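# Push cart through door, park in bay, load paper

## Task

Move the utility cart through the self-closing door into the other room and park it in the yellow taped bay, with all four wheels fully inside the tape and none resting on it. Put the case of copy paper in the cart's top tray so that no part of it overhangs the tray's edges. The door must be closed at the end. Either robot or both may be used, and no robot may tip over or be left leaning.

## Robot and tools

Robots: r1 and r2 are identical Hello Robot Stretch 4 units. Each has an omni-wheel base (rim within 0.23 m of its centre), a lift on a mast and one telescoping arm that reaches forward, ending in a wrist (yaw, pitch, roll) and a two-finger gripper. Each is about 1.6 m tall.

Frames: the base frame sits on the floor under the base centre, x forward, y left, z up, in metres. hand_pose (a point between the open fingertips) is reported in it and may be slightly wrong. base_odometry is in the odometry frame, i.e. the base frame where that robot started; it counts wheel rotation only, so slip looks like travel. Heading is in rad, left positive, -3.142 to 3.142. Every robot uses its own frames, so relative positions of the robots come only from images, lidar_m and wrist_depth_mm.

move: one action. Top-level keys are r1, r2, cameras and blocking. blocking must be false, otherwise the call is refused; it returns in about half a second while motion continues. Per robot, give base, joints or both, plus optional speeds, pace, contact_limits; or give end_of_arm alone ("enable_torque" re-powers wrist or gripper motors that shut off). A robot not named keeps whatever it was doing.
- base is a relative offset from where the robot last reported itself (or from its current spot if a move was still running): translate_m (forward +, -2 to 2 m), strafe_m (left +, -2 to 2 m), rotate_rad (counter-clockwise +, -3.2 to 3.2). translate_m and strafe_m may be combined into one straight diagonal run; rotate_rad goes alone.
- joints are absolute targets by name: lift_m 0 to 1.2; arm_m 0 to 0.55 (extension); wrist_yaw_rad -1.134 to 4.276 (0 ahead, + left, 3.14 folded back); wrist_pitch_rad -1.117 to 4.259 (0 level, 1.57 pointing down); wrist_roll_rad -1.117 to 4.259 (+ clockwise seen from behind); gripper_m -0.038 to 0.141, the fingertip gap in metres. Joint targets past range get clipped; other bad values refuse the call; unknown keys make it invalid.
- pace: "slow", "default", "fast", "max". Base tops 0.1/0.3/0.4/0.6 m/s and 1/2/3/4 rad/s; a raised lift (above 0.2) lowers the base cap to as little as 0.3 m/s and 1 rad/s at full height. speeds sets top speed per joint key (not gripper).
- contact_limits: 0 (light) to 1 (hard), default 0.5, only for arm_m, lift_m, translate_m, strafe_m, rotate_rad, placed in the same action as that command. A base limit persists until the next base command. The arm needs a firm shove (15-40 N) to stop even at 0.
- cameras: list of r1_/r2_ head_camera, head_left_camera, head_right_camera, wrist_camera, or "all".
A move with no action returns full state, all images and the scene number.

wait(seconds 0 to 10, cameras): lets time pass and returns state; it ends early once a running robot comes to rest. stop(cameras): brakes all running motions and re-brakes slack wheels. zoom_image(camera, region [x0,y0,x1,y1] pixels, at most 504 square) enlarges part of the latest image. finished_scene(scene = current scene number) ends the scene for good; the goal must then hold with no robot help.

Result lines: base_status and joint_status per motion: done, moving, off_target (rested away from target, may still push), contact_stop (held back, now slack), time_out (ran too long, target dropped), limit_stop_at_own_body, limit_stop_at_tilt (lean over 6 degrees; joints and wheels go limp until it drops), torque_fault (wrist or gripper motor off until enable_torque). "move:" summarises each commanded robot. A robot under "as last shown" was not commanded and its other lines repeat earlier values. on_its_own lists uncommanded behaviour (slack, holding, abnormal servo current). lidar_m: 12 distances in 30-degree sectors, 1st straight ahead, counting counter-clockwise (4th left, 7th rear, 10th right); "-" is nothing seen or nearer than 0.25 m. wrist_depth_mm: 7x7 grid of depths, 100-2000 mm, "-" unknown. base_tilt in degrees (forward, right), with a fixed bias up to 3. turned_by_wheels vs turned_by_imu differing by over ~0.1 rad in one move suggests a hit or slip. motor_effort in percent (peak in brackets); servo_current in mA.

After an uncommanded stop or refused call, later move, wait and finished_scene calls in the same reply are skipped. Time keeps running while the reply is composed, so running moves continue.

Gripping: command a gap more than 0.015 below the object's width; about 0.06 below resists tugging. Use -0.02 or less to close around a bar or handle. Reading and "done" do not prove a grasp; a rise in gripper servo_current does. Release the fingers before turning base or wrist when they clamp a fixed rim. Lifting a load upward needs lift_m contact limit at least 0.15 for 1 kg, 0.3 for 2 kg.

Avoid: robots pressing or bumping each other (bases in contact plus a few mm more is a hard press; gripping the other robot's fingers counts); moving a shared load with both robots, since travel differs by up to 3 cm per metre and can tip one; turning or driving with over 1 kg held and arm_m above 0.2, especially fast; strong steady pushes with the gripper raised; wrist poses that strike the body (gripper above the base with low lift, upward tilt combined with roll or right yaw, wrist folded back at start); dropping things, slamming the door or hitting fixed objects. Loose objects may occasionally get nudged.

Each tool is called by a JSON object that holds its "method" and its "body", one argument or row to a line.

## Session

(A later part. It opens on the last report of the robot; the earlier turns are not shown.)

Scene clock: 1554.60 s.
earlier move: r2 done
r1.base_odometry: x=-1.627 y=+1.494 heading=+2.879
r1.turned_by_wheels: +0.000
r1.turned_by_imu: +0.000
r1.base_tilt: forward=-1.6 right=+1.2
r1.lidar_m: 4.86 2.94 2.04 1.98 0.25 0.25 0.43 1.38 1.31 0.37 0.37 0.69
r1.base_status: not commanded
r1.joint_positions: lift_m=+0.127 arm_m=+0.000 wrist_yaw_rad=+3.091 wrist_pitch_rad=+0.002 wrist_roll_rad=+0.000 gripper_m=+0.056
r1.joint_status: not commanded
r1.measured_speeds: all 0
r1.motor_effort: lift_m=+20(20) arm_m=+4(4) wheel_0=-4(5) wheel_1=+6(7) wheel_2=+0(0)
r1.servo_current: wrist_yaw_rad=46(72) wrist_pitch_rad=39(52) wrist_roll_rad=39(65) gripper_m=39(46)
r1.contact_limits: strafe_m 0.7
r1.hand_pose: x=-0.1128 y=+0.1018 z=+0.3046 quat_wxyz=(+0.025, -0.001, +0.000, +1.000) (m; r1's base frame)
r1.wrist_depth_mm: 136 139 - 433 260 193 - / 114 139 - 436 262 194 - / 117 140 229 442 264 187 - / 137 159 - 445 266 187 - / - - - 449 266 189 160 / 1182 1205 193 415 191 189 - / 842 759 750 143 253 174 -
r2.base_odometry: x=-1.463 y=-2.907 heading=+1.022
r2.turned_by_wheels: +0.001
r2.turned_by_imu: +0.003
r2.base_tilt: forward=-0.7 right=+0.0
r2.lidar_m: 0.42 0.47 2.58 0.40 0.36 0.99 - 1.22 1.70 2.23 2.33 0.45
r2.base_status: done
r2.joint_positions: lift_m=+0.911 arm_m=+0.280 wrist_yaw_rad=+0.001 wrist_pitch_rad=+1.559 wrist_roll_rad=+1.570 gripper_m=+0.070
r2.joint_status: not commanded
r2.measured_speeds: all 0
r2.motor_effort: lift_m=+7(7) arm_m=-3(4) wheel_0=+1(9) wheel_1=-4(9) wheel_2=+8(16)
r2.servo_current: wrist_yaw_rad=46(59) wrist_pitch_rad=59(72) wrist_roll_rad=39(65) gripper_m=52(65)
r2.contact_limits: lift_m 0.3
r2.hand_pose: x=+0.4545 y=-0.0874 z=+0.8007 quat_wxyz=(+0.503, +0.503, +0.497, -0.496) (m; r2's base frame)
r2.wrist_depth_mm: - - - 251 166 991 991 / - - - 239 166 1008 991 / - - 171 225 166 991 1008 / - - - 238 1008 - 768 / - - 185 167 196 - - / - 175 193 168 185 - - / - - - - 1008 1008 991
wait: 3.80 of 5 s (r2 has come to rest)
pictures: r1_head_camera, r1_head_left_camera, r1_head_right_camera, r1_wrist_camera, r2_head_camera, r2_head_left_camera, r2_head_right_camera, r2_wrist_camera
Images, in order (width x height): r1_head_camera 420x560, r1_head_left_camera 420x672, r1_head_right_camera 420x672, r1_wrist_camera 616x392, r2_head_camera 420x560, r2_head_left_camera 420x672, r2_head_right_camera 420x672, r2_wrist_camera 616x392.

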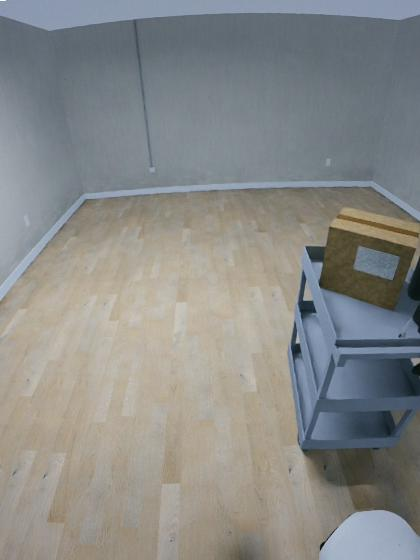

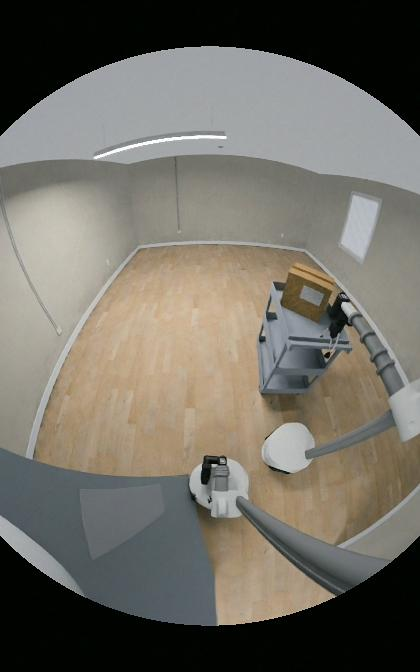

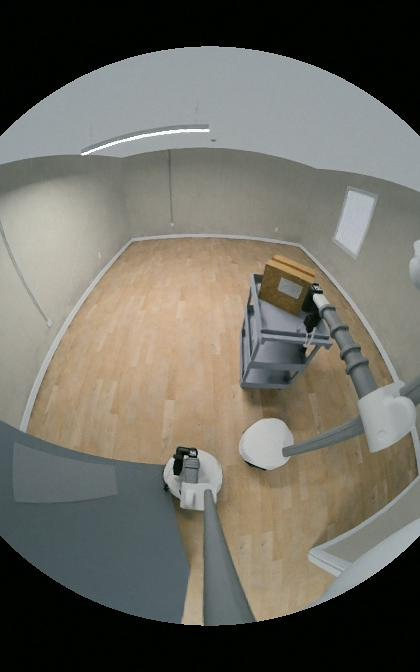

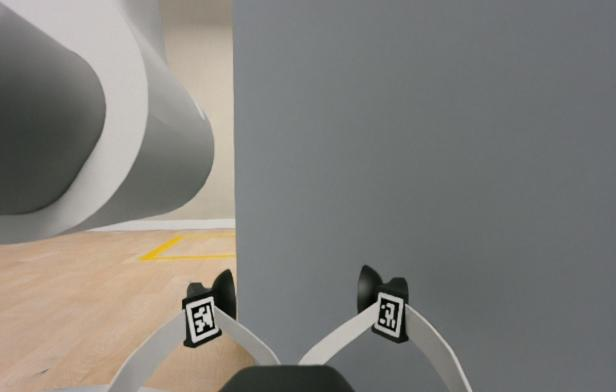

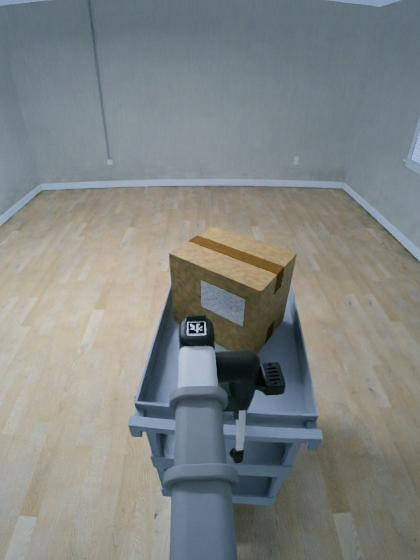

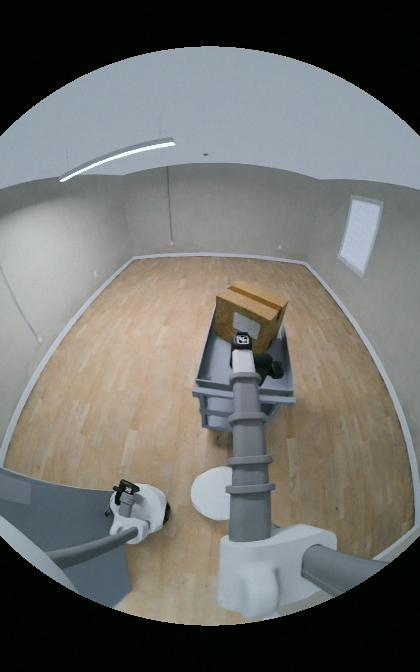

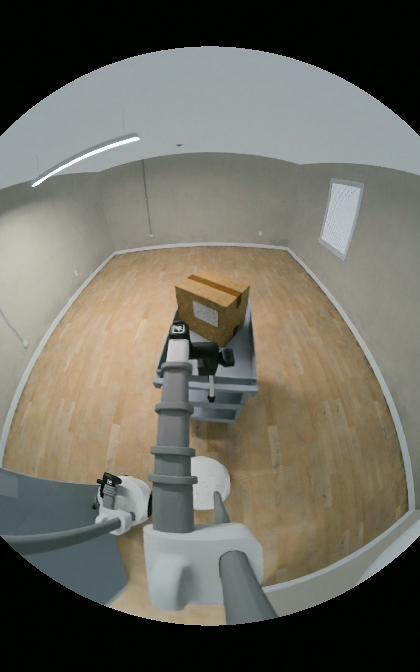

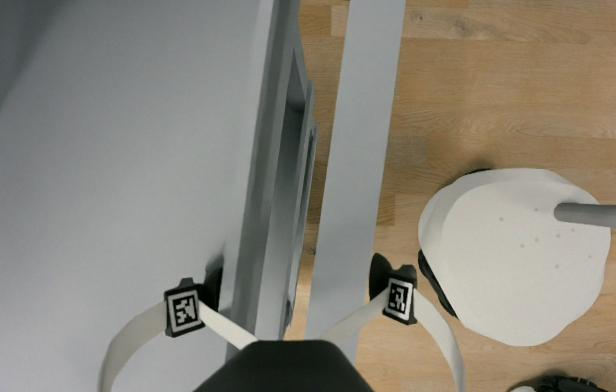

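{"method": "move", "body": {
  "blocking": false,
  "r2": {"base":{"translate_m":-0.8},"pace":"slow"}
}}

{"method": "wait", "body": {
  "seconds": 4
}}

{"method": "wait", "body": {
  "seconds": 5.5,
  "cameras": ["all"]
}}

Scene clock: 1561.87 s.
move: r2 moving
r1: as last shown
r1.base_tilt: forward=-1.6 right=+1.3
r1.lidar_m: 4.86 2.93 2.06 1.99 0.25 0.25 0.43 1.44 1.35 0.40 0.35 0.68
r1.motor_effort: lift_m=+20(20) arm_m=+4(4) wheel_0=-5(5) wheel_1=+6(6) wheel_2=+0(0)
r1.servo_current: wrist_yaw_rad=65(65) wrist_pitch_rad=39(52) wrist_roll_rad=52(59) gripper_m=39(46)
r1.contact_limits: strafe_m 0.7
r1.wrist_depth_mm: 136 139 - 433 259 192 - / 114 139 - 439 263 194 - / 117 139 228 442 264 187 - / 137 160 - 445 266 188 - / - - - 442 266 189 160 / 1205 1182 194 413 191 188 - / 854 750 759 143 253 173 -
r2.base_odometry: x=-1.470 y=-2.917 heading=+1.022
r2.turned_by_wheels: +0.001
r2.turned_by_imu: +0.001
r2.base_tilt: forward=-0.7 right=+0.0
r2.lidar_m: 0.44 0.49 2.61 0.38 0.37 1.02 4.21 1.21 1.65 2.22 2.35 0.44
r2.base_status: translate_m moving
r2.joint_positions: lift_m=+0.911 arm_m=+0.280 wrist_yaw_rad=+0.001 wrist_pitch_rad=+1.559 wrist_roll_rad=+1.570 gripper_m=+0.070
r2.joint_status: not commanded
r2.measured_speeds: translate_m=-0.048 strafe_m=+0.000 rotate_rad=-0.002 lift_m=+0.000 arm_m=+0.000 wrist_yaw_rad=+0.000 wrist_pitch_rad=+0.000 wrist_roll_rad=+0.000
r2.motor_effort: lift_m=+7(7) arm_m=-4(4) wheel_0=-2(3) wheel_1=-6(6) wheel_2=+14(15)
r2.servo_current: wrist_yaw_rad=46(52) wrist_pitch_rad=65(72) wrist_roll_rad=46(52) gripper_m=59(59)
r2.contact_limits: lift_m 0.3
r2.hand_pose: x=+0.4545 y=-0.0874 z=+0.8007 quat_wxyz=(+0.503, +0.503, +0.497, -0.496) (m; r2's base frame)
r2.wrist_depth_mm: - - - 233 165 991 991 / - - - 254 166 1025 991 / - - 169 229 991 991 976 / - - 193 167 1008 - 778 / - - 196 167 224 - - / - 177 192 168 185 - - / - - 171 - 1025 991 1008
pictures: none

Scene clock: 1565.87 s.
earlier move: r2 moving
r1.base_odometry: x=-1.627 y=+1.494 heading=+2.879
r1.turned_by_wheels: +0.000
r1.turned_by_imu: +0.000
r1.base_tilt: forward=-1.6 right=+1.3
r1.lidar_m: 4.86 2.98 2.05 1.99 0.25 0.25 0.42 1.43 0.38 0.37 0.46 0.56
r1.base_status: not commanded
r1.joint_positions: lift_m=+0.127 arm_m=+0.000 wrist_yaw_rad=+3.091 wrist_pitch_rad=+0.002 wrist_roll_rad=+0.000 gripper_m=+0.056
r1.joint_status: not commanded
r1.measured_speeds: all 0
r1.motor_effort: lift_m=+20(20) arm_m=+4(4) wheel_0=-5(6) wheel_1=+6(7) wheel_2=+0(0)
r1.servo_current: wrist_yaw_rad=52(72) wrist_pitch_rad=46(52) wrist_roll_rad=46(65) gripper_m=39(46)
r1.contact_limits: strafe_m 0.7
r1.hand_pose: x=-0.1128 y=+0.1018 z=+0.3046 quat_wxyz=(+0.025, -0.001, +0.000, +1.000) (m; r1's base frame)
r1.wrist_depth_mm: 136 139 - 433 259 192 - / 113 139 - 436 260 195 - / 117 139 229 439 265 187 - / 137 160 - 442 265 187 - / - - - 449 267 187 160 / 1182 1205 194 413 191 189 - / 842 759 750 143 253 173 -
r2.base_odometry: x=-1.672 y=-3.248 heading=+1.021
r2.turned_by_wheels: -0.002
r2.turned_by_imu: -0.003
r2.base_tilt: forward=-0.7 right=+0.0
r2.lidar_m: 0.42 0.48 0.38 0.38 0.74 0.88 3.80 0.84 1.09 2.22 2.35 0.47
r2.base_status: translate_m moving
r2.joint_positions: lift_m=+0.911 arm_m=+0.280 wrist_yaw_rad=+0.001 wrist_pitch_rad=+1.559 wrist_roll_rad=+1.570 gripper_m=+0.070
r2.joint_status: not commanded
r2.measured_speeds: translate_m=-0.101 strafe_m=+0.000 rotate_rad=+0.003 lift_m=+0.000 arm_m=+0.000 wrist_yaw_rad=+0.000 wrist_pitch_rad=+0.000 wrist_roll_rad=+0.000
r2.motor_effort: lift_m=+7(7) arm_m=-4(4) wheel_0=-9(16) wheel_1=-7(9) wheel_2=+4(15)
r2.servo_current: wrist_yaw_rad=46(59) wrist_pitch_rad=65(72) wrist_roll_rad=46(59) gripper_m=52(65)
r2.contact_limits: lift_m 0.3
r2.hand_pose: x=+0.4545 y=-0.0874 z=+0.8007 quat_wxyz=(+0.503, +0.503, +0.497, -0.496) (m; r2's base frame)
r2.wrist_depth_mm: - - 171 236 1025 1008 991 / - - 180 168 1008 991 991 / - - 186 168 1008 1008 991 / - - 198 168 1008 - 778 / - - 196 168 215 - - / - 174 189 168 185 - - / - - - - 1008 1008 1008
wait: 4.00 s; no rest
pictures: none

Scene clock: 1570.63 s.
earlier move: r2 done
r1.base_odometry: x=-1.627 y=+1.494 heading=+2.879
r1.turned_by_wheels: +0.000
r1.turned_by_imu: +0.000
r1.base_tilt: forward=-1.6 right=+1.2
r1.lidar_m: 4.84 2.94 2.06 1.97 0.26 0.25 0.42 0.59 0.58 0.39 0.42 0.60
r1.base_status: not commanded
r1.joint_positions: lift_m=+0.127 arm_m=+0.000 wrist_yaw_rad=+3.091 wrist_pitch_rad=+0.002 wrist_roll_rad=+0.000 gripper_m=+0.056
r1.joint_status: not commanded
r1.measured_speeds: all 0
r1.motor_effort: lift_m=+20(20) arm_m=+4(4) wheel_0=-4(6) wheel_1=+6(7) wheel_2=+0(0)
r1.servo_current: wrist_yaw_rad=46(72) wrist_pitch_rad=39(52) wrist_roll_rad=52(72) gripper_m=39(52)
r1.contact_limits: strafe_m 0.7
r1.hand_pose: x=-0.1128 y=+0.1018 z=+0.3046 quat_wxyz=(+0.025, -0.001, +0.000, +1.000) (m; r1's base frame)
r1.wrist_depth_mm: 137 138 - 433 259 193 - / 114 139 - 436 260 194 - / 117 139 228 439 264 187 - / 137 160 - 449 266 188 - / - - - 452 265 190 160 / 1182 1229 194 413 190 189 - / 854 750 759 143 254 174 -
r2.base_odometry: x=-1.881 y=-3.589 heading=+1.021
r2.turned_by_wheels: +0.000
r2.turned_by_imu: -0.002
r2.base_tilt: forward=-0.7 right=+0.1
r2.lidar_m: 0.43 0.46 0.59 0.65 0.66 3.40 3.35 0.50 0.52 1.49 2.32 0.45
r2.base_status: done
r2.joint_positions: lift_m=+0.911 arm_m=+0.280 wrist_yaw_rad=+0.001 wrist_pitch_rad=+1.559 wrist_roll_rad=+1.570 gripper_m=+0.070
r2.joint_status: not commanded
r2.measured_speeds: all 0
r2.motor_effort: lift_m=+7(7) arm_m=-4(4) wheel_0=-9(16) wheel_1=-5(9) wheel_2=+2(15)
r2.servo_current: wrist_yaw_rad=59(59) wrist_pitch_rad=65(72) wrist_roll_rad=46(59) gripper_m=59(65)
r2.contact_limits: lift_m 0.3
r2.hand_pose: x=+0.4545 y=-0.0874 z=+0.8007 quat_wxyz=(+0.503, +0.503, +0.497, -0.496) (m; r2's base frame)
r2.wrist_depth_mm: - - 189 233 1008 1008 991 / - - 174 239 1008 1008 1008 / - - 182 168 1025 1008 1008 / - - 194 169 1008 - 768 / - - 197 168 218 - - / - 172 188 168 185 - - / - - - - 1008 1008 1008
wait: 4.77 of 5.5 s (r2 has come to rest)
pictures: r1_head_camera, r1_head_left_camera, r1_head_right_camera, r1_wrist_camera, r2_head_camera, r2_head_left_camera, r2_head_right_camera, r2_wrist_camera
Images, in order (width x height): r1_head_camera 420x560, r1_head_left_camera 420x672, r1_head_right_camera 420x672, r1_wrist_camera 616x392, r2_head_camera 420x560, r2_head_left_camera 420x672, r2_head_right_camera 420x672, r2_wrist_camera 616x392.

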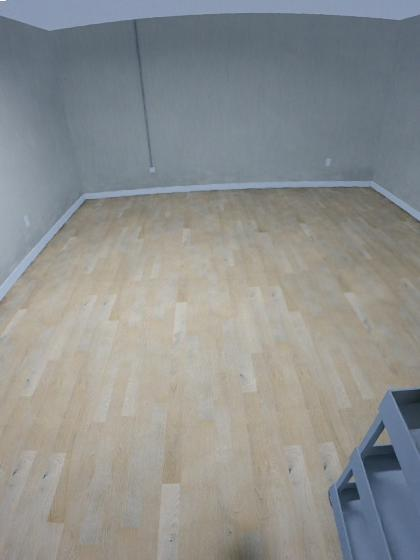

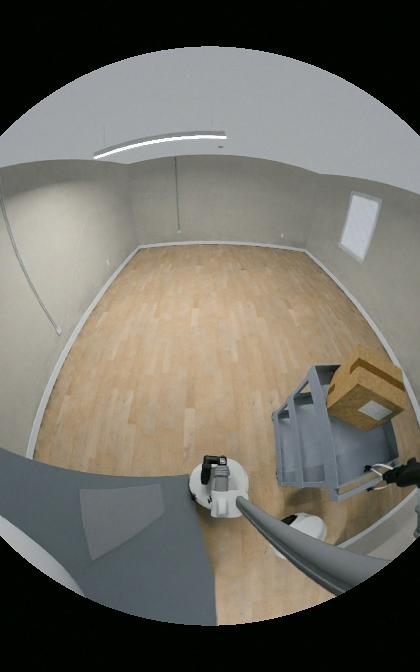

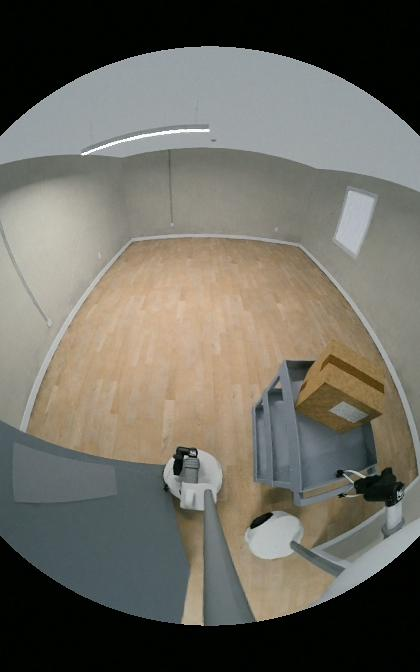

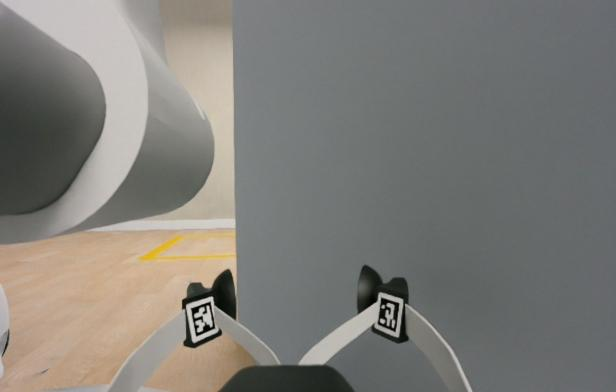

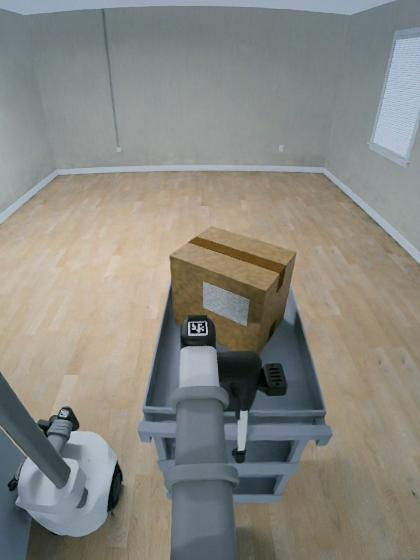

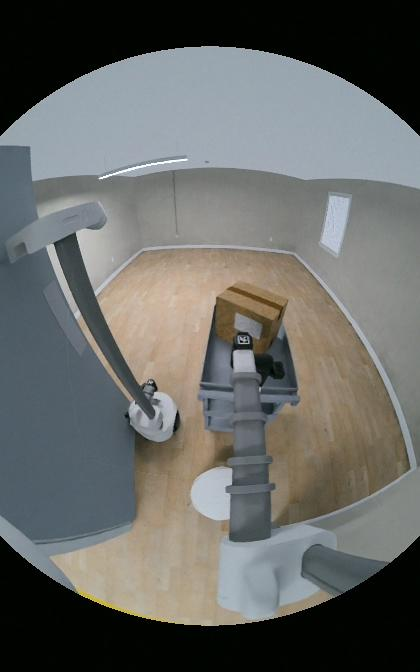

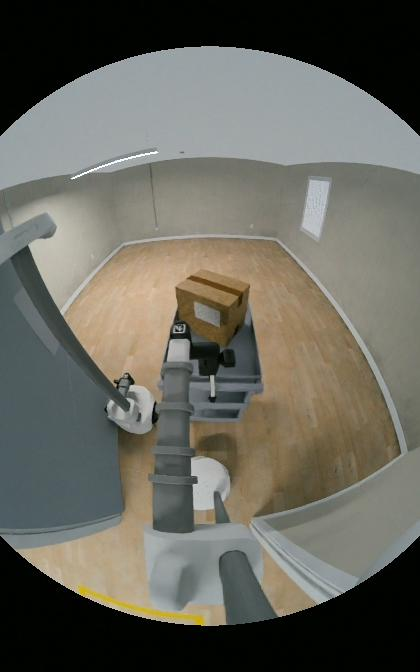

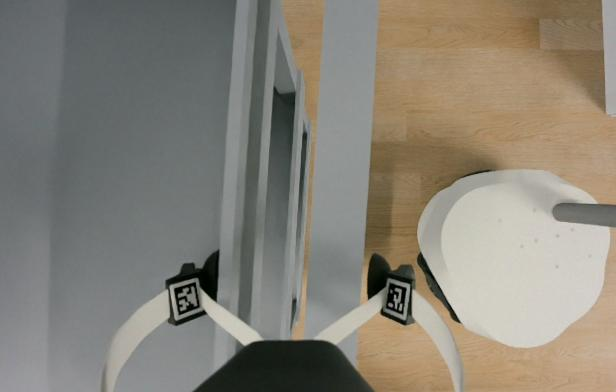

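{"method": "move", "body": {
  "blocking": false,
  "r2": {"base":{"translate_m":-0.25,"strafe_m":0.07},"pace":"slow"}
}}

{"method": "wait", "body": {
  "seconds": 4,
  "cameras": ["r2_wrist_camera","r2_head_camera","r2_head_right_camera","r2_head_left_camera","r1_head_right_camera"]
}}

Scene clock: 1580.33 s.
move: r2 moving
r1: as last shown
r1.base_tilt: forward=-1.6 right=+1.3
r1.lidar_m: 4.86 2.91 2.05 1.98 0.25 0.25 0.43 0.59 0.56 0.41 0.42 0.61
r1.motor_effort: lift_m=+20(20) arm_m=+4(4) wheel_0=-5(5) wheel_1=+6(6) wheel_2=+0(0)
r1.servo_current: wrist_yaw_rad=52(59) wrist_pitch_rad=46(52) wrist_roll_rad=39(52) gripper_m=39(46)
r1.contact_limits: strafe_m 0.7
r1.wrist_depth_mm: 136 138 - 430 262 192 - / 114 139 - 436 262 193 - / 117 140 227 439 263 187 - / 137 160 - 442 266 188 - / - - - 449 265 189 161 / 1205 1205 193 415 191 188 - / 842 750 759 143 253 173 -
r2.base_odometry: x=-1.891 y=-3.598 heading=+1.020
r2.turned_by_wheels: -0.001
r2.turned_by_imu: -0.001
r2.base_tilt: forward=-0.6 right=+0.0
r2.lidar_m: 0.43 0.44 0.60 0.64 0.67 3.41 3.33 0.51 0.51 1.45 2.34 0.47
r2.base_status: translate_m moving; strafe_m moving
r2.joint_positions: lift_m=+0.911 arm_m=+0.280 wrist_yaw_rad=+0.001 wrist_pitch_rad=+1.559 wrist_roll_rad=+1.570 gripper_m=+0.070
r2.joint_status: not commanded
r2.measured_speeds: translate_m=-0.049 strafe_m=+0.014 rotate_rad=-0.001 lift_m=+0.000 arm_m=+0.000 wrist_yaw_rad=+0.000 wrist_pitch_rad=+0.000 wrist_roll_rad=+0.000
r2.motor_effort: lift_m=+7(7) arm_m=-4(4) wheel_0=-10(16) wheel_1=-8(8) wheel_2=+10(10)
r2.servo_current: wrist_yaw_rad=52(52) wrist_pitch_rad=65(72) wrist_roll_rad=39(59) gripper_m=59(65)
r2.contact_limits: lift_m 0.3
r2.hand_pose: x=+0.4545 y=-0.0874 z=+0.8007 quat_wxyz=(+0.503, +0.503, +0.497, -0.496) (m; r2's base frame)
r2.wrist_depth_mm: - - 175 168 1025 991 991 / - - 186 249 1025 991 976 / - - 193 168 1008 1008 991 / - - 180 168 1008 - 778 / - - 200 168 1025 - - / - 176 190 168 185 - - / - - 171 - 1008 1008 991
pictures: none

Scene clock: 1583.67 s.
earlier move: r2 done
r1.base_odometry: x=-1.627 y=+1.494 heading=+2.879
r1.turned_by_wheels: +0.000
r1.turned_by_imu: +0.000
r1.base_tilt: forward=-1.6 right=+1.3
r1.lidar_m: 4.86 2.95 2.03 1.99 0.25 0.25 0.41 0.73 0.39 0.37 0.43 3.75
r1.base_status: not commanded
r1.joint_positions: lift_m=+0.127 arm_m=+0.000 wrist_yaw_rad=+3.091 wrist_pitch_rad=+0.002 wrist_roll_rad=+0.000 gripper_m=+0.056
r1.joint_status: not commanded
r1.measured_speeds: all 0
r1.motor_effort: lift_m=+20(20) arm_m=+4(4) wheel_0=-4(5) wheel_1=+6(7) wheel_2=+0(0)
r1.servo_current: wrist_yaw_rad=46(72) wrist_pitch_rad=46(52) wrist_roll_rad=46(65) gripper_m=33(46)
r1.contact_limits: strafe_m 0.7
r1.hand_pose: x=-0.1128 y=+0.1018 z=+0.3046 quat_wxyz=(+0.025, -0.001, +0.000, +1.000) (m; r1's base frame)
r1.wrist_depth_mm: 136 138 - 433 260 192 - / 114 139 - 436 263 195 - / 117 139 228 439 265 187 - / 137 160 - 442 265 188 - / 820 - - 452 266 189 161 / 798 1205 193 413 191 189 - / 788 750 750 143 253 173 -
r2.base_odometry: x=-2.071 y=-3.765 heading=+1.020
r2.turned_by_wheels: +0.000
r2.turned_by_imu: -0.002
r2.base_tilt: forward=-0.7 right=+0.1
r2.lidar_m: 0.43 0.51 0.62 0.56 0.59 3.18 3.07 3.19 0.42 0.42 2.36 0.45
r2.base_status: done
r2.joint_positions: lift_m=+0.911 arm_m=+0.280 wrist_yaw_rad=+0.001 wrist_pitch_rad=+1.559 wrist_roll_rad=+1.570 gripper_m=+0.070
r2.joint_status: not commanded
r2.measured_speeds: all 0
r2.motor_effort: lift_m=+7(7) arm_m=-3(4) wheel_0=-10(16) wheel_1=-5(10) wheel_2=+0(10)
r2.servo_current: wrist_yaw_rad=46(72) wrist_pitch_rad=65(72) wrist_roll_rad=39(59) gripper_m=52(65)
r2.contact_limits: lift_m 0.3
r2.hand_pose: x=+0.4545 y=-0.0874 z=+0.8007 quat_wxyz=(+0.503, +0.503, +0.497, -0.497) (m; r2's base frame)
r2.wrist_depth_mm: - - - 233 167 1008 - / - - - 394 167 1008 1008 / - - - 488 167 991 991 / - - - 238 167 - 759 / - - 198 168 168 - - / - 171 188 169 186 - - / - - - - 1008 1025 1008
wait: 3.33 of 4 s (r2 has come to rest)
pictures: r1_head_right_camera, r2_head_camera, r2_head_left_camera, r2_head_right_camera, r2_wrist_camera
Images, in order (width x height): r1_head_right_camera 420x672, r2_head_camera 420x560, r2_head_left_camera 420x672, r2_head_right_camera 420x672, r2_wrist_camera 616x392.

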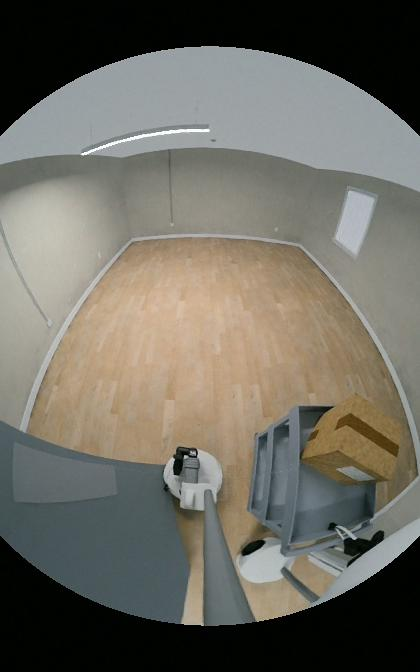

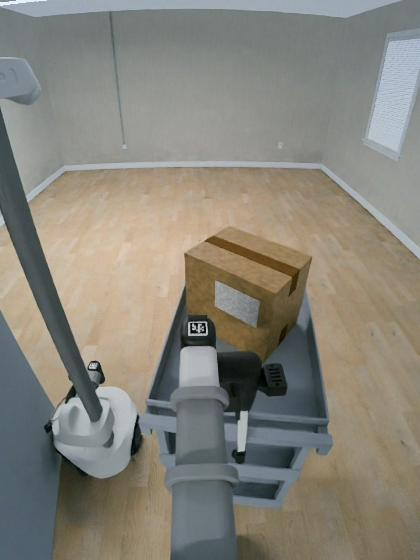

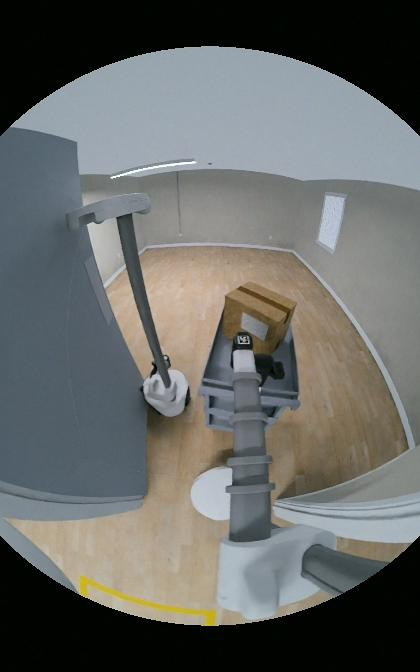

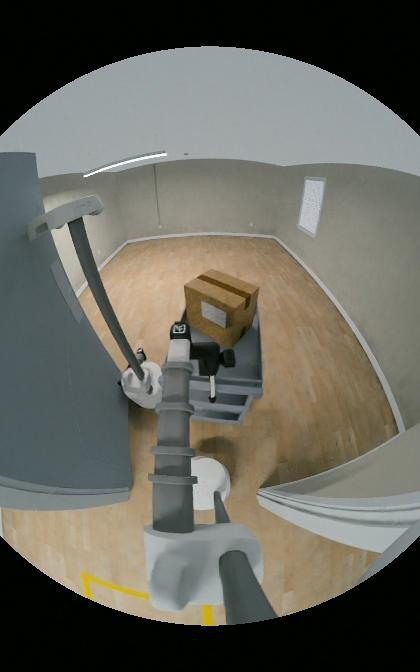

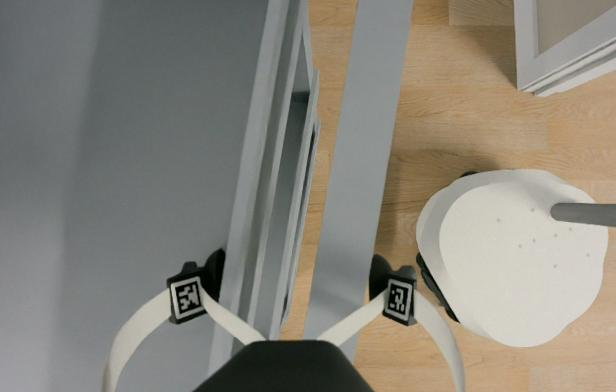

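{"method": "move", "body": {
  "blocking": false,
  "r2": {"base":{"translate_m":-0.4,"strafe_m":0.05},"pace":"slow"}
}}

{"method": "wait", "body": {
  "seconds": 5,
  "cameras": ["r2_wrist_camera","r2_head_camera","r2_head_right_camera","r1_head_right_camera"]
}}

Scene clock: 1592.60 s.
move: r2 moving
r1: as last shown
r1.lidar_m: 4.86 2.93 2.07 1.99 0.25 0.25 0.39 0.70 0.38 0.38 0.43 3.71
r1.motor_effort: lift_m=+20(20) arm_m=+4(4) wheel_0=-5(5) wheel_1=+6(7) wheel_2=+0(0)
r1.servo_current: wrist_yaw_rad=59(59) wrist_pitch_rad=46(52) wrist_roll_rad=52(59) gripper_m=46(46)
r1.contact_limits: strafe_m 0.7
r1.wrist_depth_mm: 136 138 - 433 260 191 - / 114 138 - 436 262 195 - / 117 140 229 442 265 188 - / 137 160 - 442 265 188 - / 820 - - 449 265 189 160 / 798 1205 194 415 190 189 - / 809 759 759 143 253 173 -
r2.base_odometry: x=-2.079 y=-3.775 heading=+1.019
r2.turned_by_wheels: -0.001
r2.turned_by_imu: -0.001
r2.base_tilt: forward=-0.6 right=+0.1
r2.lidar_m: 0.43 0.76 0.61 0.54 0.59 3.15 3.06 3.18 0.44 0.42 2.39 0.43
r2.base_status: translate_m moving; strafe_m moving
r2.joint_positions: lift_m=+0.911 arm_m=+0.280 wrist_yaw_rad=+0.001 wrist_pitch_rad=+1.559 wrist_roll_rad=+1.570 gripper_m=+0.070
r2.joint_status: not commanded
r2.measured_speeds: translate_m=-0.049 strafe_m=+0.007 rotate_rad=-0.002 lift_m=+0.000 arm_m=+0.000 wrist_yaw_rad=+0.000 wrist_pitch_rad=+0.000 wrist_roll_rad=+0.000
r2.motor_effort: lift_m=+7(7) arm_m=-3(4) wheel_0=-11(15) wheel_1=-8(9) wheel_2=+8(8)
r2.servo_current: wrist_yaw_rad=39(52) wrist_pitch_rad=59(72) wrist_roll_rad=46(46) gripper_m=59(59)
r2.contact_limits: lift_m 0.3
r2.hand_pose: x=+0.4545 y=-0.0874 z=+0.8007 quat_wxyz=(+0.503, +0.503, +0.497, -0.497) (m; r2's base frame)
r2.wrist_depth_mm: - - - 247 167 991 - / - - - 229 167 991 976 / - - 175 220 167 1008 991 / - - 198 168 1008 - 768 / - - 198 168 208 - - / - 175 189 169 185 - - / - - 171 - 1025 1008 1008
pictures: none

Scene clock: 1597.40 s.
earlier move: r2 done
r1.base_odometry: x=-1.627 y=+1.494 heading=+2.879
r1.turned_by_wheels: +0.000
r1.turned_by_imu: +0.000
r1.base_tilt: forward=-1.6 right=+1.2
r1.lidar_m: 4.85 2.91 2.06 1.99 0.25 0.25 0.43 0.53 0.45 0.44 2.88 3.79
r1.base_status: not commanded
r1.joint_positions: lift_m=+0.127 arm_m=+0.000 wrist_yaw_rad=+3.091 wrist_pitch_rad=+0.002 wrist_roll_rad=+0.000 gripper_m=+0.056
r1.joint_status: not commanded
r1.measured_speeds: all 0
r1.motor_effort: lift_m=+20(20) arm_m=+4(4) wheel_0=-5(5) wheel_1=+6(7) wheel_2=+0(0)
r1.servo_current: wrist_yaw_rad=46(65) wrist_pitch_rad=46(52) wrist_roll_rad=72(72) gripper_m=39(52)
r1.contact_limits: strafe_m 0.7
r1.hand_pose: x=-0.1128 y=+0.1018 z=+0.3046 quat_wxyz=(+0.025, -0.001, +0.000, +1.000) (m; r1's base frame)
r1.wrist_depth_mm: 136 139 - 433 260 191 - / 114 139 - 433 260 194 - / 117 140 228 442 263 187 - / 137 160 - 442 265 187 - / 1042 1255 - 449 265 189 160 / 1060 1138 193 413 191 189 - / 842 750 750 143 253 173 -
r2.base_odometry: x=-2.323 y=-4.079 heading=+1.020
r2.turned_by_wheels: +0.002
r2.turned_by_imu: +0.003
r2.base_tilt: forward=-0.7 right=+0.1
r2.lidar_m: 0.46 0.52 0.57 0.71 2.54 2.75 2.66 2.77 2.43 0.66 0.50 0.42
r2.base_status: done
r2.joint_positions: lift_m=+0.911 arm_m=+0.280 wrist_yaw_rad=+0.001 wrist_pitch_rad=+1.559 wrist_roll_rad=+1.570 gripper_m=+0.070
r2.joint_status: not commanded
r2.measured_speeds: all 0
r2.motor_effort: lift_m=+7(7) arm_m=-4(4) wheel_0=+0(15) wheel_1=-4(9) wheel_2=+10(13)
r2.servo_current: wrist_yaw_rad=52(59) wrist_pitch_rad=59(72) wrist_roll_rad=52(59) gripper_m=46(65)
r2.contact_limits: lift_m 0.3
r2.hand_pose: x=+0.4545 y=-0.0874 z=+0.8007 quat_wxyz=(+0.503, +0.503, +0.497, -0.497) (m; r2's base frame)
r2.wrist_depth_mm: - - - 177 164 976 991 / - - - 223 166 991 991 / - - - 231 166 976 991 / - - - 539 166 - 768 / - - 192 512 167 - - / - 176 190 168 184 - - / - - 171 - 1025 1025 1008
wait: 4.80 of 5 s (r2 has come to rest)
pictures: r1_head_right_camera, r2_head_camera, r2_head_right_camera, r2_wrist_camera
Images, in order (width x height): r1_head_right_camera 420x672, r2_head_camera 420x560, r2_head_right_camera 420x672, r2_wrist_camera 616x392.

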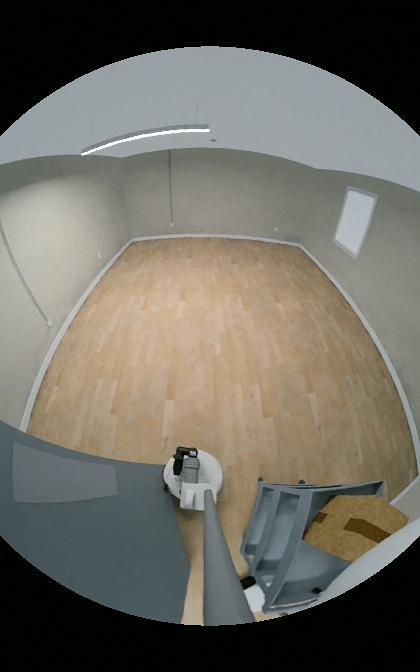

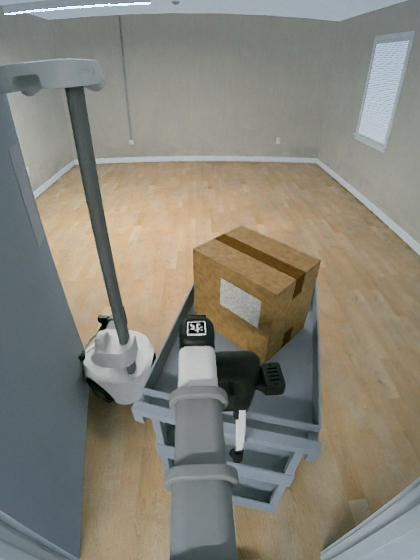

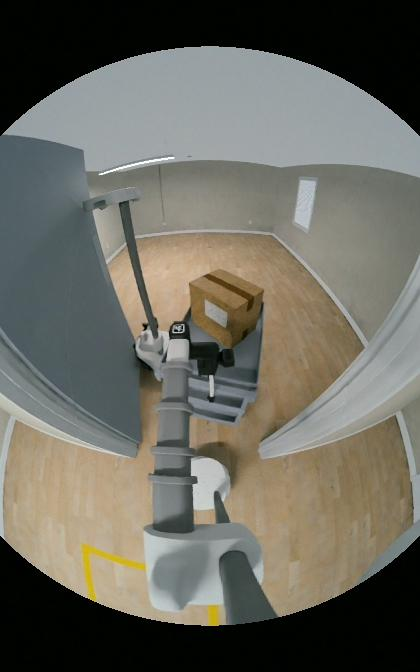

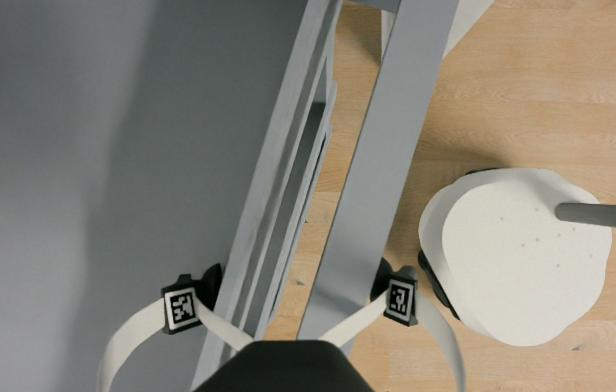

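{"method": "move", "body": {
  "blocking": false,
  "r2": {"base":{"translate_m":-0.35,"strafe_m":-0.035},"joints":{"gripper_m":0.09},"pace":"slow"}
}}

{"method": "wait", "body": {
  "seconds": 0.8
}}

{"method": "wait", "body": {
  "seconds": 4,
  "cameras": ["r2_wrist_camera","r2_head_camera","r2_head_right_camera","r1_head_right_camera"]
}}

Scene clock: 1608.10 s.
move: r2 moving
r1: as last shown
r1.base_tilt: forward=-1.6 right=+1.3
r1.lidar_m: 4.85 2.96 2.04 1.98 0.25 0.25 0.42 0.54 0.45 0.45 2.87 3.78
r1.motor_effort: lift_m=+20(20) arm_m=+4(4) wheel_0=-4(5) wheel_1=+6(7) wheel_2=+0(0)
r1.servo_current: wrist_yaw_rad=59(59) wrist_pitch_rad=46(46) wrist_roll_rad=33(59) gripper_m=46(46)
r1.contact_limits: strafe_m 0.7
r1.wrist_depth_mm: 136 138 - 433 260 193 - / 114 139 - 436 262 194 - / 117 139 228 439 264 187 - / 137 160 - 442 265 188 - / 1042 1281 - 449 265 189 160 / 1078 1160 193 413 191 189 - / 842 750 759 143 253 174 -
r2.base_odometry: x=-2.329 y=-4.091 heading=+1.021
r2.turned_by_wheels: +0.000
r2.turned_by_imu: +0.001
r2.base_tilt: forward=-0.7 right=+0.0
r2.lidar_m: 0.42 0.52 0.58 0.78 2.54 2.75 2.64 2.75 2.40 0.71 0.49 0.44
r2.base_status: translate_m moving; strafe_m moving
r2.joint_positions: lift_m=+0.911 arm_m=+0.280 wrist_yaw_rad=+0.001 wrist_pitch_rad=+1.559 wrist_roll_rad=+1.570 gripper_m=+0.080
r2.joint_status: gripper_m moving
r2.measured_speeds: translate_m=-0.048 strafe_m=-0.005 rotate_rad=+0.003 lift_m=+0.000 arm_m=+0.000 wrist_yaw_rad=+0.000 wrist_pitch_rad=+0.000 wrist_roll_rad=+0.000
r2.motor_effort: lift_m=+7(7) arm_m=-3(4) wheel_0=-1(6) wheel_1=-7(7) wheel_2=+14(15)
r2.servo_current: wrist_yaw_rad=46(52) wrist_pitch_rad=59(65) wrist_roll_rad=59(59) gripper_m=59(91)
r2.contact_limits: lift_m 0.3
r2.hand_pose: x=+0.4545 y=-0.0874 z=+0.8007 quat_wxyz=(+0.503, +0.503, +0.497, -0.497) (m; r2's base frame)
r2.wrist_depth_mm: - - - 180 165 1008 976 / - - - 208 165 1008 991 / - - - 484 166 991 991 / - - - 504 167 - 778 / - - 183 492 198 - - / - 181 191 168 185 - - / - - 171 - 1008 991 991
pictures: none

Scene clock: 1608.90 s.
earlier move: r2 moving
r1.base_odometry: x=-1.627 y=+1.494 heading=+2.879
r1.turned_by_wheels: +0.000
r1.turned_by_imu: +0.000
r1.base_tilt: forward=-1.6 right=+1.3
r1.lidar_m: 4.85 2.91 2.04 1.98 0.25 0.25 0.43 0.58 0.46 0.48 2.89 3.74
r1.base_status: not commanded
r1.joint_positions: lift_m=+0.127 arm_m=+0.000 wrist_yaw_rad=+3.091 wrist_pitch_rad=+0.002 wrist_roll_rad=+0.000 gripper_m=+0.056
r1.joint_status: not commanded
r1.measured_speeds: all 0
r1.motor_effort: lift_m=+20(20) arm_m=+4(4) wheel_0=-4(5) wheel_1=+6(7) wheel_2=+0(0)
r1.servo_current: wrist_yaw_rad=65(65) wrist_pitch_rad=39(46) wrist_roll_rad=52(65) gripper_m=39(46)
r1.contact_limits: strafe_m 0.7
r1.hand_pose: x=-0.1128 y=+0.1018 z=+0.3046 quat_wxyz=(+0.025, -0.001, +0.000, +1.000) (m; r1's base frame)
r1.wrist_depth_mm: 136 139 - 433 260 192 - / 114 139 - 436 260 194 - / 117 139 227 439 264 187 - / 137 160 - 442 265 187 - / 778 1661 - 449 265 188 161 / 991 1205 193 415 191 189 - / 788 750 768 143 253 173 -
r2.base_odometry: x=-2.358 y=-4.152 heading=+1.021
r2.turned_by_wheels: +0.000
r2.turned_by_imu: +0.001
r2.base_tilt: forward=-0.7 right=+0.1
r2.lidar_m: 0.46 0.54 0.59 1.05 2.54 2.67 2.57 2.70 2.40 0.95 0.52 0.42
r2.base_status: translate_m moving; strafe_m moving
r2.joint_positions: lift_m=+0.911 arm_m=+0.280 wrist_yaw_rad=+0.001 wrist_pitch_rad=+1.559 wrist_roll_rad=+1.570 gripper_m=+0.090
r2.joint_status: all done
r2.measured_speeds: translate_m=-0.099 strafe_m=-0.010 rotate_rad=+0.003 lift_m=+0.000 arm_m=+0.000 wrist_yaw_rad=+0.000 wrist_pitch_rad=+0.000 wrist_roll_rad=+0.000
r2.motor_effort: lift_m=+7(7) arm_m=-4(4) wheel_0=-1(6) wheel_1=-5(8) wheel_2=+12(16)
r2.servo_current: wrist_yaw_rad=52(52) wrist_pitch_rad=65(65) wrist_roll_rad=39(65) gripper_m=52(91)
r2.contact_limits: lift_m 0.3
r2.hand_pose: x=+0.4545 y=-0.0874 z=+0.8007 quat_wxyz=(+0.503, +0.503, +0.497, -0.497) (m; r2's base frame)
r2.wrist_depth_mm: - - - 201 165 976 991 / - - - 213 165 991 976 / - - - 484 165 1008 991 / - - - 554 166 - 768 / - - 189 488 197 - - / - 183 193 168 187 - - / - - 171 - 1025 1008 1008
wait: 0.80 s; no rest
pictures: none

Scene clock: 1612.40 s.
earlier move: r2 done
r1.base_odometry: x=-1.627 y=+1.494 heading=+2.879
r1.turned_by_wheels: +0.000
r1.turned_by_imu: +0.000
r1.base_tilt: forward=-1.6 right=+1.3
r1.lidar_m: 4.86 2.95 2.06 1.98 0.25 0.25 0.43 0.68 0.63 2.80 2.88 3.76
r1.base_status: not commanded
r1.joint_positions: lift_m=+0.127 arm_m=+0.000 wrist_yaw_rad=+3.091 wrist_pitch_rad=+0.002 wrist_roll_rad=+0.000 gripper_m=+0.056
r1.joint_status: not commanded
r1.measured_speeds: all 0
r1.motor_effort: lift_m=+20(20) arm_m=+4(4) wheel_0=-5(5) wheel_1=+6(7) wheel_2=+0(0)
r1.servo_current: wrist_yaw_rad=46(72) wrist_pitch_rad=39(46) wrist_roll_rad=46(65) gripper_m=39(52)
r1.contact_limits: strafe_m 0.7
r1.hand_pose: x=-0.1128 y=+0.1018 z=+0.3046 quat_wxyz=(+0.025, -0.001, +0.000, +1.000) (m; r1's base frame)
r1.wrist_depth_mm: 136 138 - 433 260 192 - / 114 139 - 436 260 194 - / 117 140 229 442 264 187 - / 137 160 - 449 266 188 - / - 1576 - 445 266 190 161 / 1078 1182 194 413 190 189 - / 842 759 759 143 253 174 -
r2.base_odometry: x=-2.476 y=-4.396 heading=+1.021
r2.turned_by_wheels: +0.000
r2.turned_by_imu: +0.002
r2.base_tilt: forward=-0.7 right=+0.1
r2.lidar_m: 0.44 0.52 0.78 2.16 2.58 2.38 2.29 2.40 2.35 1.91 0.68 0.44
r2.base_status: done
r2.joint_positions: lift_m=+0.911 arm_m=+0.280 wrist_yaw_rad=+0.001 wrist_pitch_rad=+1.559 wrist_roll_rad=+1.570 gripper_m=+0.090
r2.joint_status: all done
r2.measured_speeds: all 0
r2.motor_effort: lift_m=+7(8) arm_m=-4(4) wheel_0=+0(6) wheel_1=-4(8) wheel_2=+9(16)
r2.servo_current: wrist_yaw_rad=52(59) wrist_pitch_rad=65(72) wrist_roll_rad=39(65) gripper_m=46(91)
r2.contact_limits: lift_m 0.3
r2.hand_pose: x=+0.4545 y=-0.0874 z=+0.8007 quat_wxyz=(+0.503, +0.503, +0.497, -0.497) (m; r2's base frame)
r2.wrist_depth_mm: - - - 216 165 991 991 / - - - 246 165 991 1008 / - - - 492 166 1008 976 / - - - 492 167 - 768 / - - 186 492 205 - - / - 183 193 168 187 - - / - - 170 - 1008 1025 1008
wait: 3.50 of 4 s (r2 has come to rest)
pictures: r1_head_right_camera, r2_head_camera, r2_head_right_camera, r2_wrist_camera
Images, in order (width x height): r1_head_right_camera 420x672, r2_head_camera 420x560, r2_head_right_camera 420x672, r2_wrist_camera 616x392.

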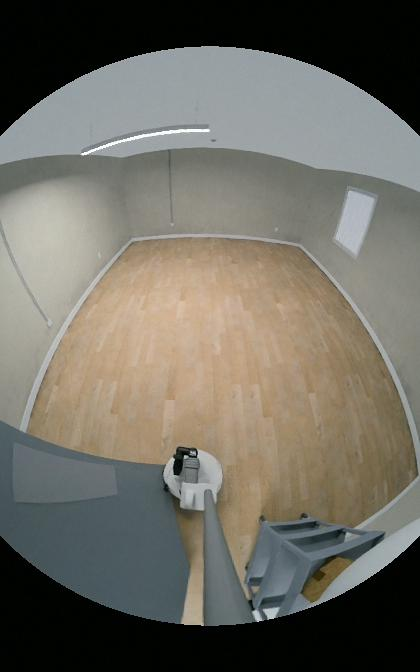

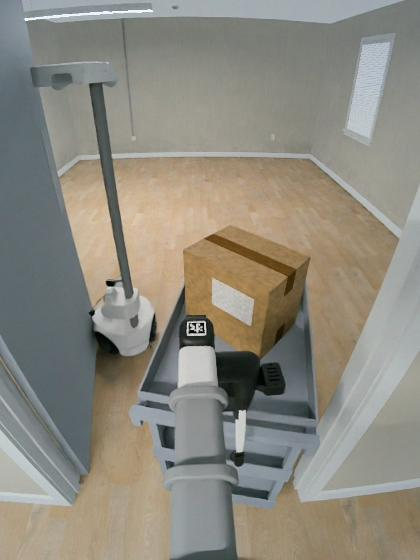

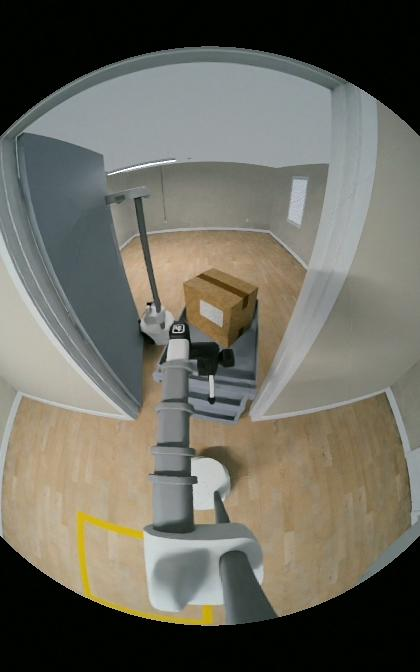

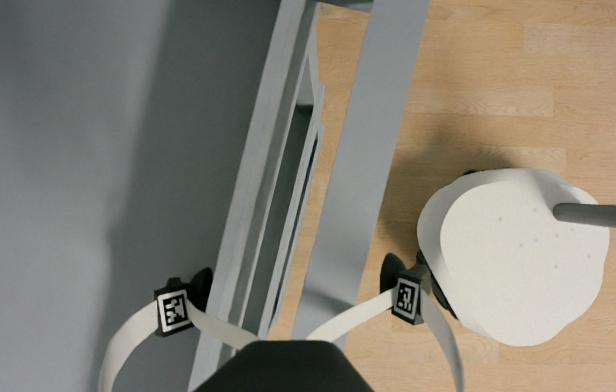

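{"method": "move", "body": {
  "blocking": false,
  "r2": {"base":{"translate_m":-0.4,"strafe_m":0.07},"pace":"slow"}
}}

{"method": "wait", "body": {
  "seconds": 5.5,
  "cameras": ["r2_wrist_camera","r2_head_camera","r2_head_right_camera"]
}}

Scene clock: 1622.93 s.
move: r2 moving
r1: as last shown
r1.lidar_m: 4.87 2.92 2.05 1.99 0.25 0.25 0.42 0.66 0.65 2.79 2.85 3.77
r1.motor_effort: lift_m=+20(20) arm_m=+4(4) wheel_0=-5(5) wheel_1=+6(6) wheel_2=+0(0)
r1.servo_current: wrist_yaw_rad=26(65) wrist_pitch_rad=39(46) wrist_roll_rad=59(65) gripper_m=39(46)
r1.contact_limits: strafe_m 0.7
r1.wrist_depth_mm: 136 138 - 433 260 192 - / 114 139 - 436 262 195 - / 117 139 229 439 264 187 - / 137 160 - 439 267 188 - / - 1576 - 445 266 189 160 / 1098 1229 193 415 191 189 - / 842 750 759 143 253 174 -
r2.base_odometry: x=-2.485 y=-4.405 heading=+1.021
r2.turned_by_wheels: +0.000
r2.turned_by_imu: +0.001
r2.base_tilt: forward=-0.7 right=+0.1
r2.lidar_m: 0.46 0.54 0.78 2.23 2.58 2.35 2.28 2.41 2.38 1.94 0.75 0.44
r2.base_status: translate_m moving; strafe_m moving
r2.joint_positions: lift_m=+0.911 arm_m=+0.280 wrist_yaw_rad=+0.001 wrist_pitch_rad=+1.559 wrist_roll_rad=+1.570 gripper_m=+0.090
r2.joint_status: not commanded
r2.measured_speeds: translate_m=-0.049 strafe_m=+0.008 rotate_rad=+0.001 lift_m=+0.000 arm_m=+0.000 wrist_yaw_rad=+0.000 wrist_pitch_rad=+0.000 wrist_roll_rad=+0.000
r2.motor_effort: lift_m=+7(7) arm_m=-3(4) wheel_0=-5(6) wheel_1=-4(6) wheel_2=+13(15)
r2.servo_current: wrist_yaw_rad=39(52) wrist_pitch_rad=65(65) wrist_roll_rad=33(52) gripper_m=52(59)
r2.contact_limits: lift_m 0.3
r2.hand_pose: x=+0.4545 y=-0.0874 z=+0.8007 quat_wxyz=(+0.503, +0.503, +0.497, -0.497) (m; r2's base frame)
r2.wrist_depth_mm: - - - 222 165 1008 991 / - - - 394 165 991 976 / - - 169 217 166 1008 976 / - - 193 167 1008 - 768 / - - 196 167 223 - - / - 182 195 167 189 - - / - - 171 - 1025 1008 991
pictures: none

Scene clock: 1627.77 s.
earlier move: r2 done
r1.base_odometry: x=-1.627 y=+1.494 heading=+2.879
r1.turned_by_wheels: +0.000
r1.turned_by_imu: +0.000
r1.base_tilt: forward=-1.6 right=+1.3
r1.lidar_m: 4.87 2.93 2.07 1.98 0.25 0.25 0.43 0.96 1.25 2.81 2.86 3.73
r1.base_status: not commanded
r1.joint_positions: lift_m=+0.127 arm_m=+0.000 wrist_yaw_rad=+3.091 wrist_pitch_rad=+0.002 wrist_roll_rad=+0.000 gripper_m=+0.056
r1.joint_status: not commanded
r1.measured_speeds: all 0
r1.motor_effort: lift_m=+20(20) arm_m=+4(4) wheel_0=-5(5) wheel_1=+6(7) wheel_2=+0(0)
r1.servo_current: wrist_yaw_rad=33(65) wrist_pitch_rad=39(52) wrist_roll_rad=39(65) gripper_m=39(52)
r1.contact_limits: strafe_m 0.7
r1.hand_pose: x=-0.1128 y=+0.1018 z=+0.3046 quat_wxyz=(+0.025, -0.001, +0.000, +1.000) (m; r1's base frame)
r1.wrist_depth_mm: 136 139 - 436 260 192 - / 114 139 - 436 262 194 - / 117 139 228 442 264 187 - / 137 160 - 442 266 188 - / - 1708 - 445 267 189 160 / 1182 1182 194 413 191 188 - / 854 750 759 143 254 174 -
r2.base_odometry: x=-2.745 y=-4.700 heading=+1.020
r2.turned_by_wheels: -0.001
r2.turned_by_imu: -0.004
r2.base_tilt: forward=-0.7 right=+0.1
r2.lidar_m: 0.45 1.05 1.32 2.39 2.49 1.99 1.90 2.01 2.38 2.34 1.29 0.44
r2.base_status: done
r2.joint_positions: lift_m=+0.911 arm_m=+0.280 wrist_yaw_rad=+0.001 wrist_pitch_rad=+1.559 wrist_roll_rad=+1.570 gripper_m=+0.090
r2.joint_status: not commanded
r2.measured_speeds: all 0
r2.motor_effort: lift_m=+7(7) arm_m=-3(4) wheel_0=-8(16) wheel_1=-6(9) wheel_2=+2(15)
r2.servo_current: wrist_yaw_rad=59(59) wrist_pitch_rad=59(72) wrist_roll_rad=46(65) gripper_m=59(59)
r2.contact_limits: lift_m 0.3
r2.hand_pose: x=+0.4545 y=-0.0874 z=+0.8007 quat_wxyz=(+0.503, +0.503, +0.497, -0.497) (m; r2's base frame)
r2.wrist_depth_mm: - - - 185 167 1008 991 / - - - 220 167 991 991 / - - - 488 167 1008 976 / - - - 492 167 - 759 / - - 198 492 168 - - / - 181 189 168 188 - - / - - 174 - 1008 991 976
wait: 4.83 of 5.5 s (r2 has come to rest)
pictures: r2_head_camera, r2_head_right_camera, r2_wrist_camera
Images, in order (width x height): r2_head_camera 420x560, r2_head_right_camera 420x672, r2_wrist_camera 616x392.

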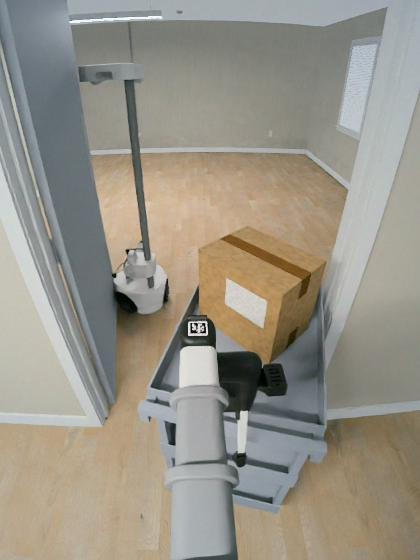

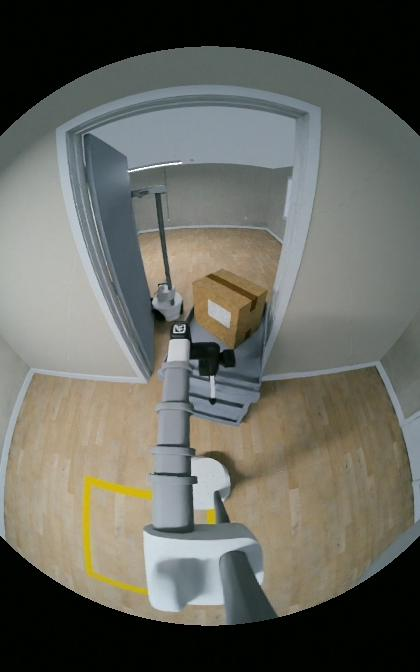

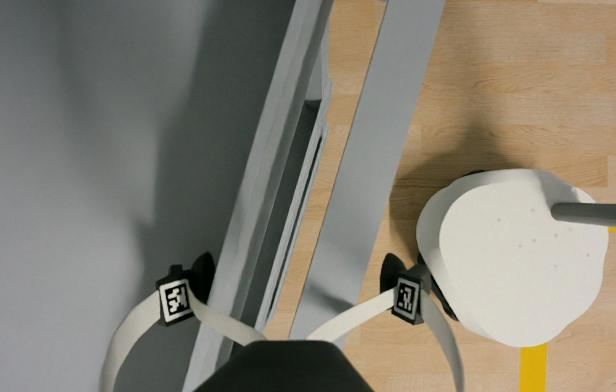

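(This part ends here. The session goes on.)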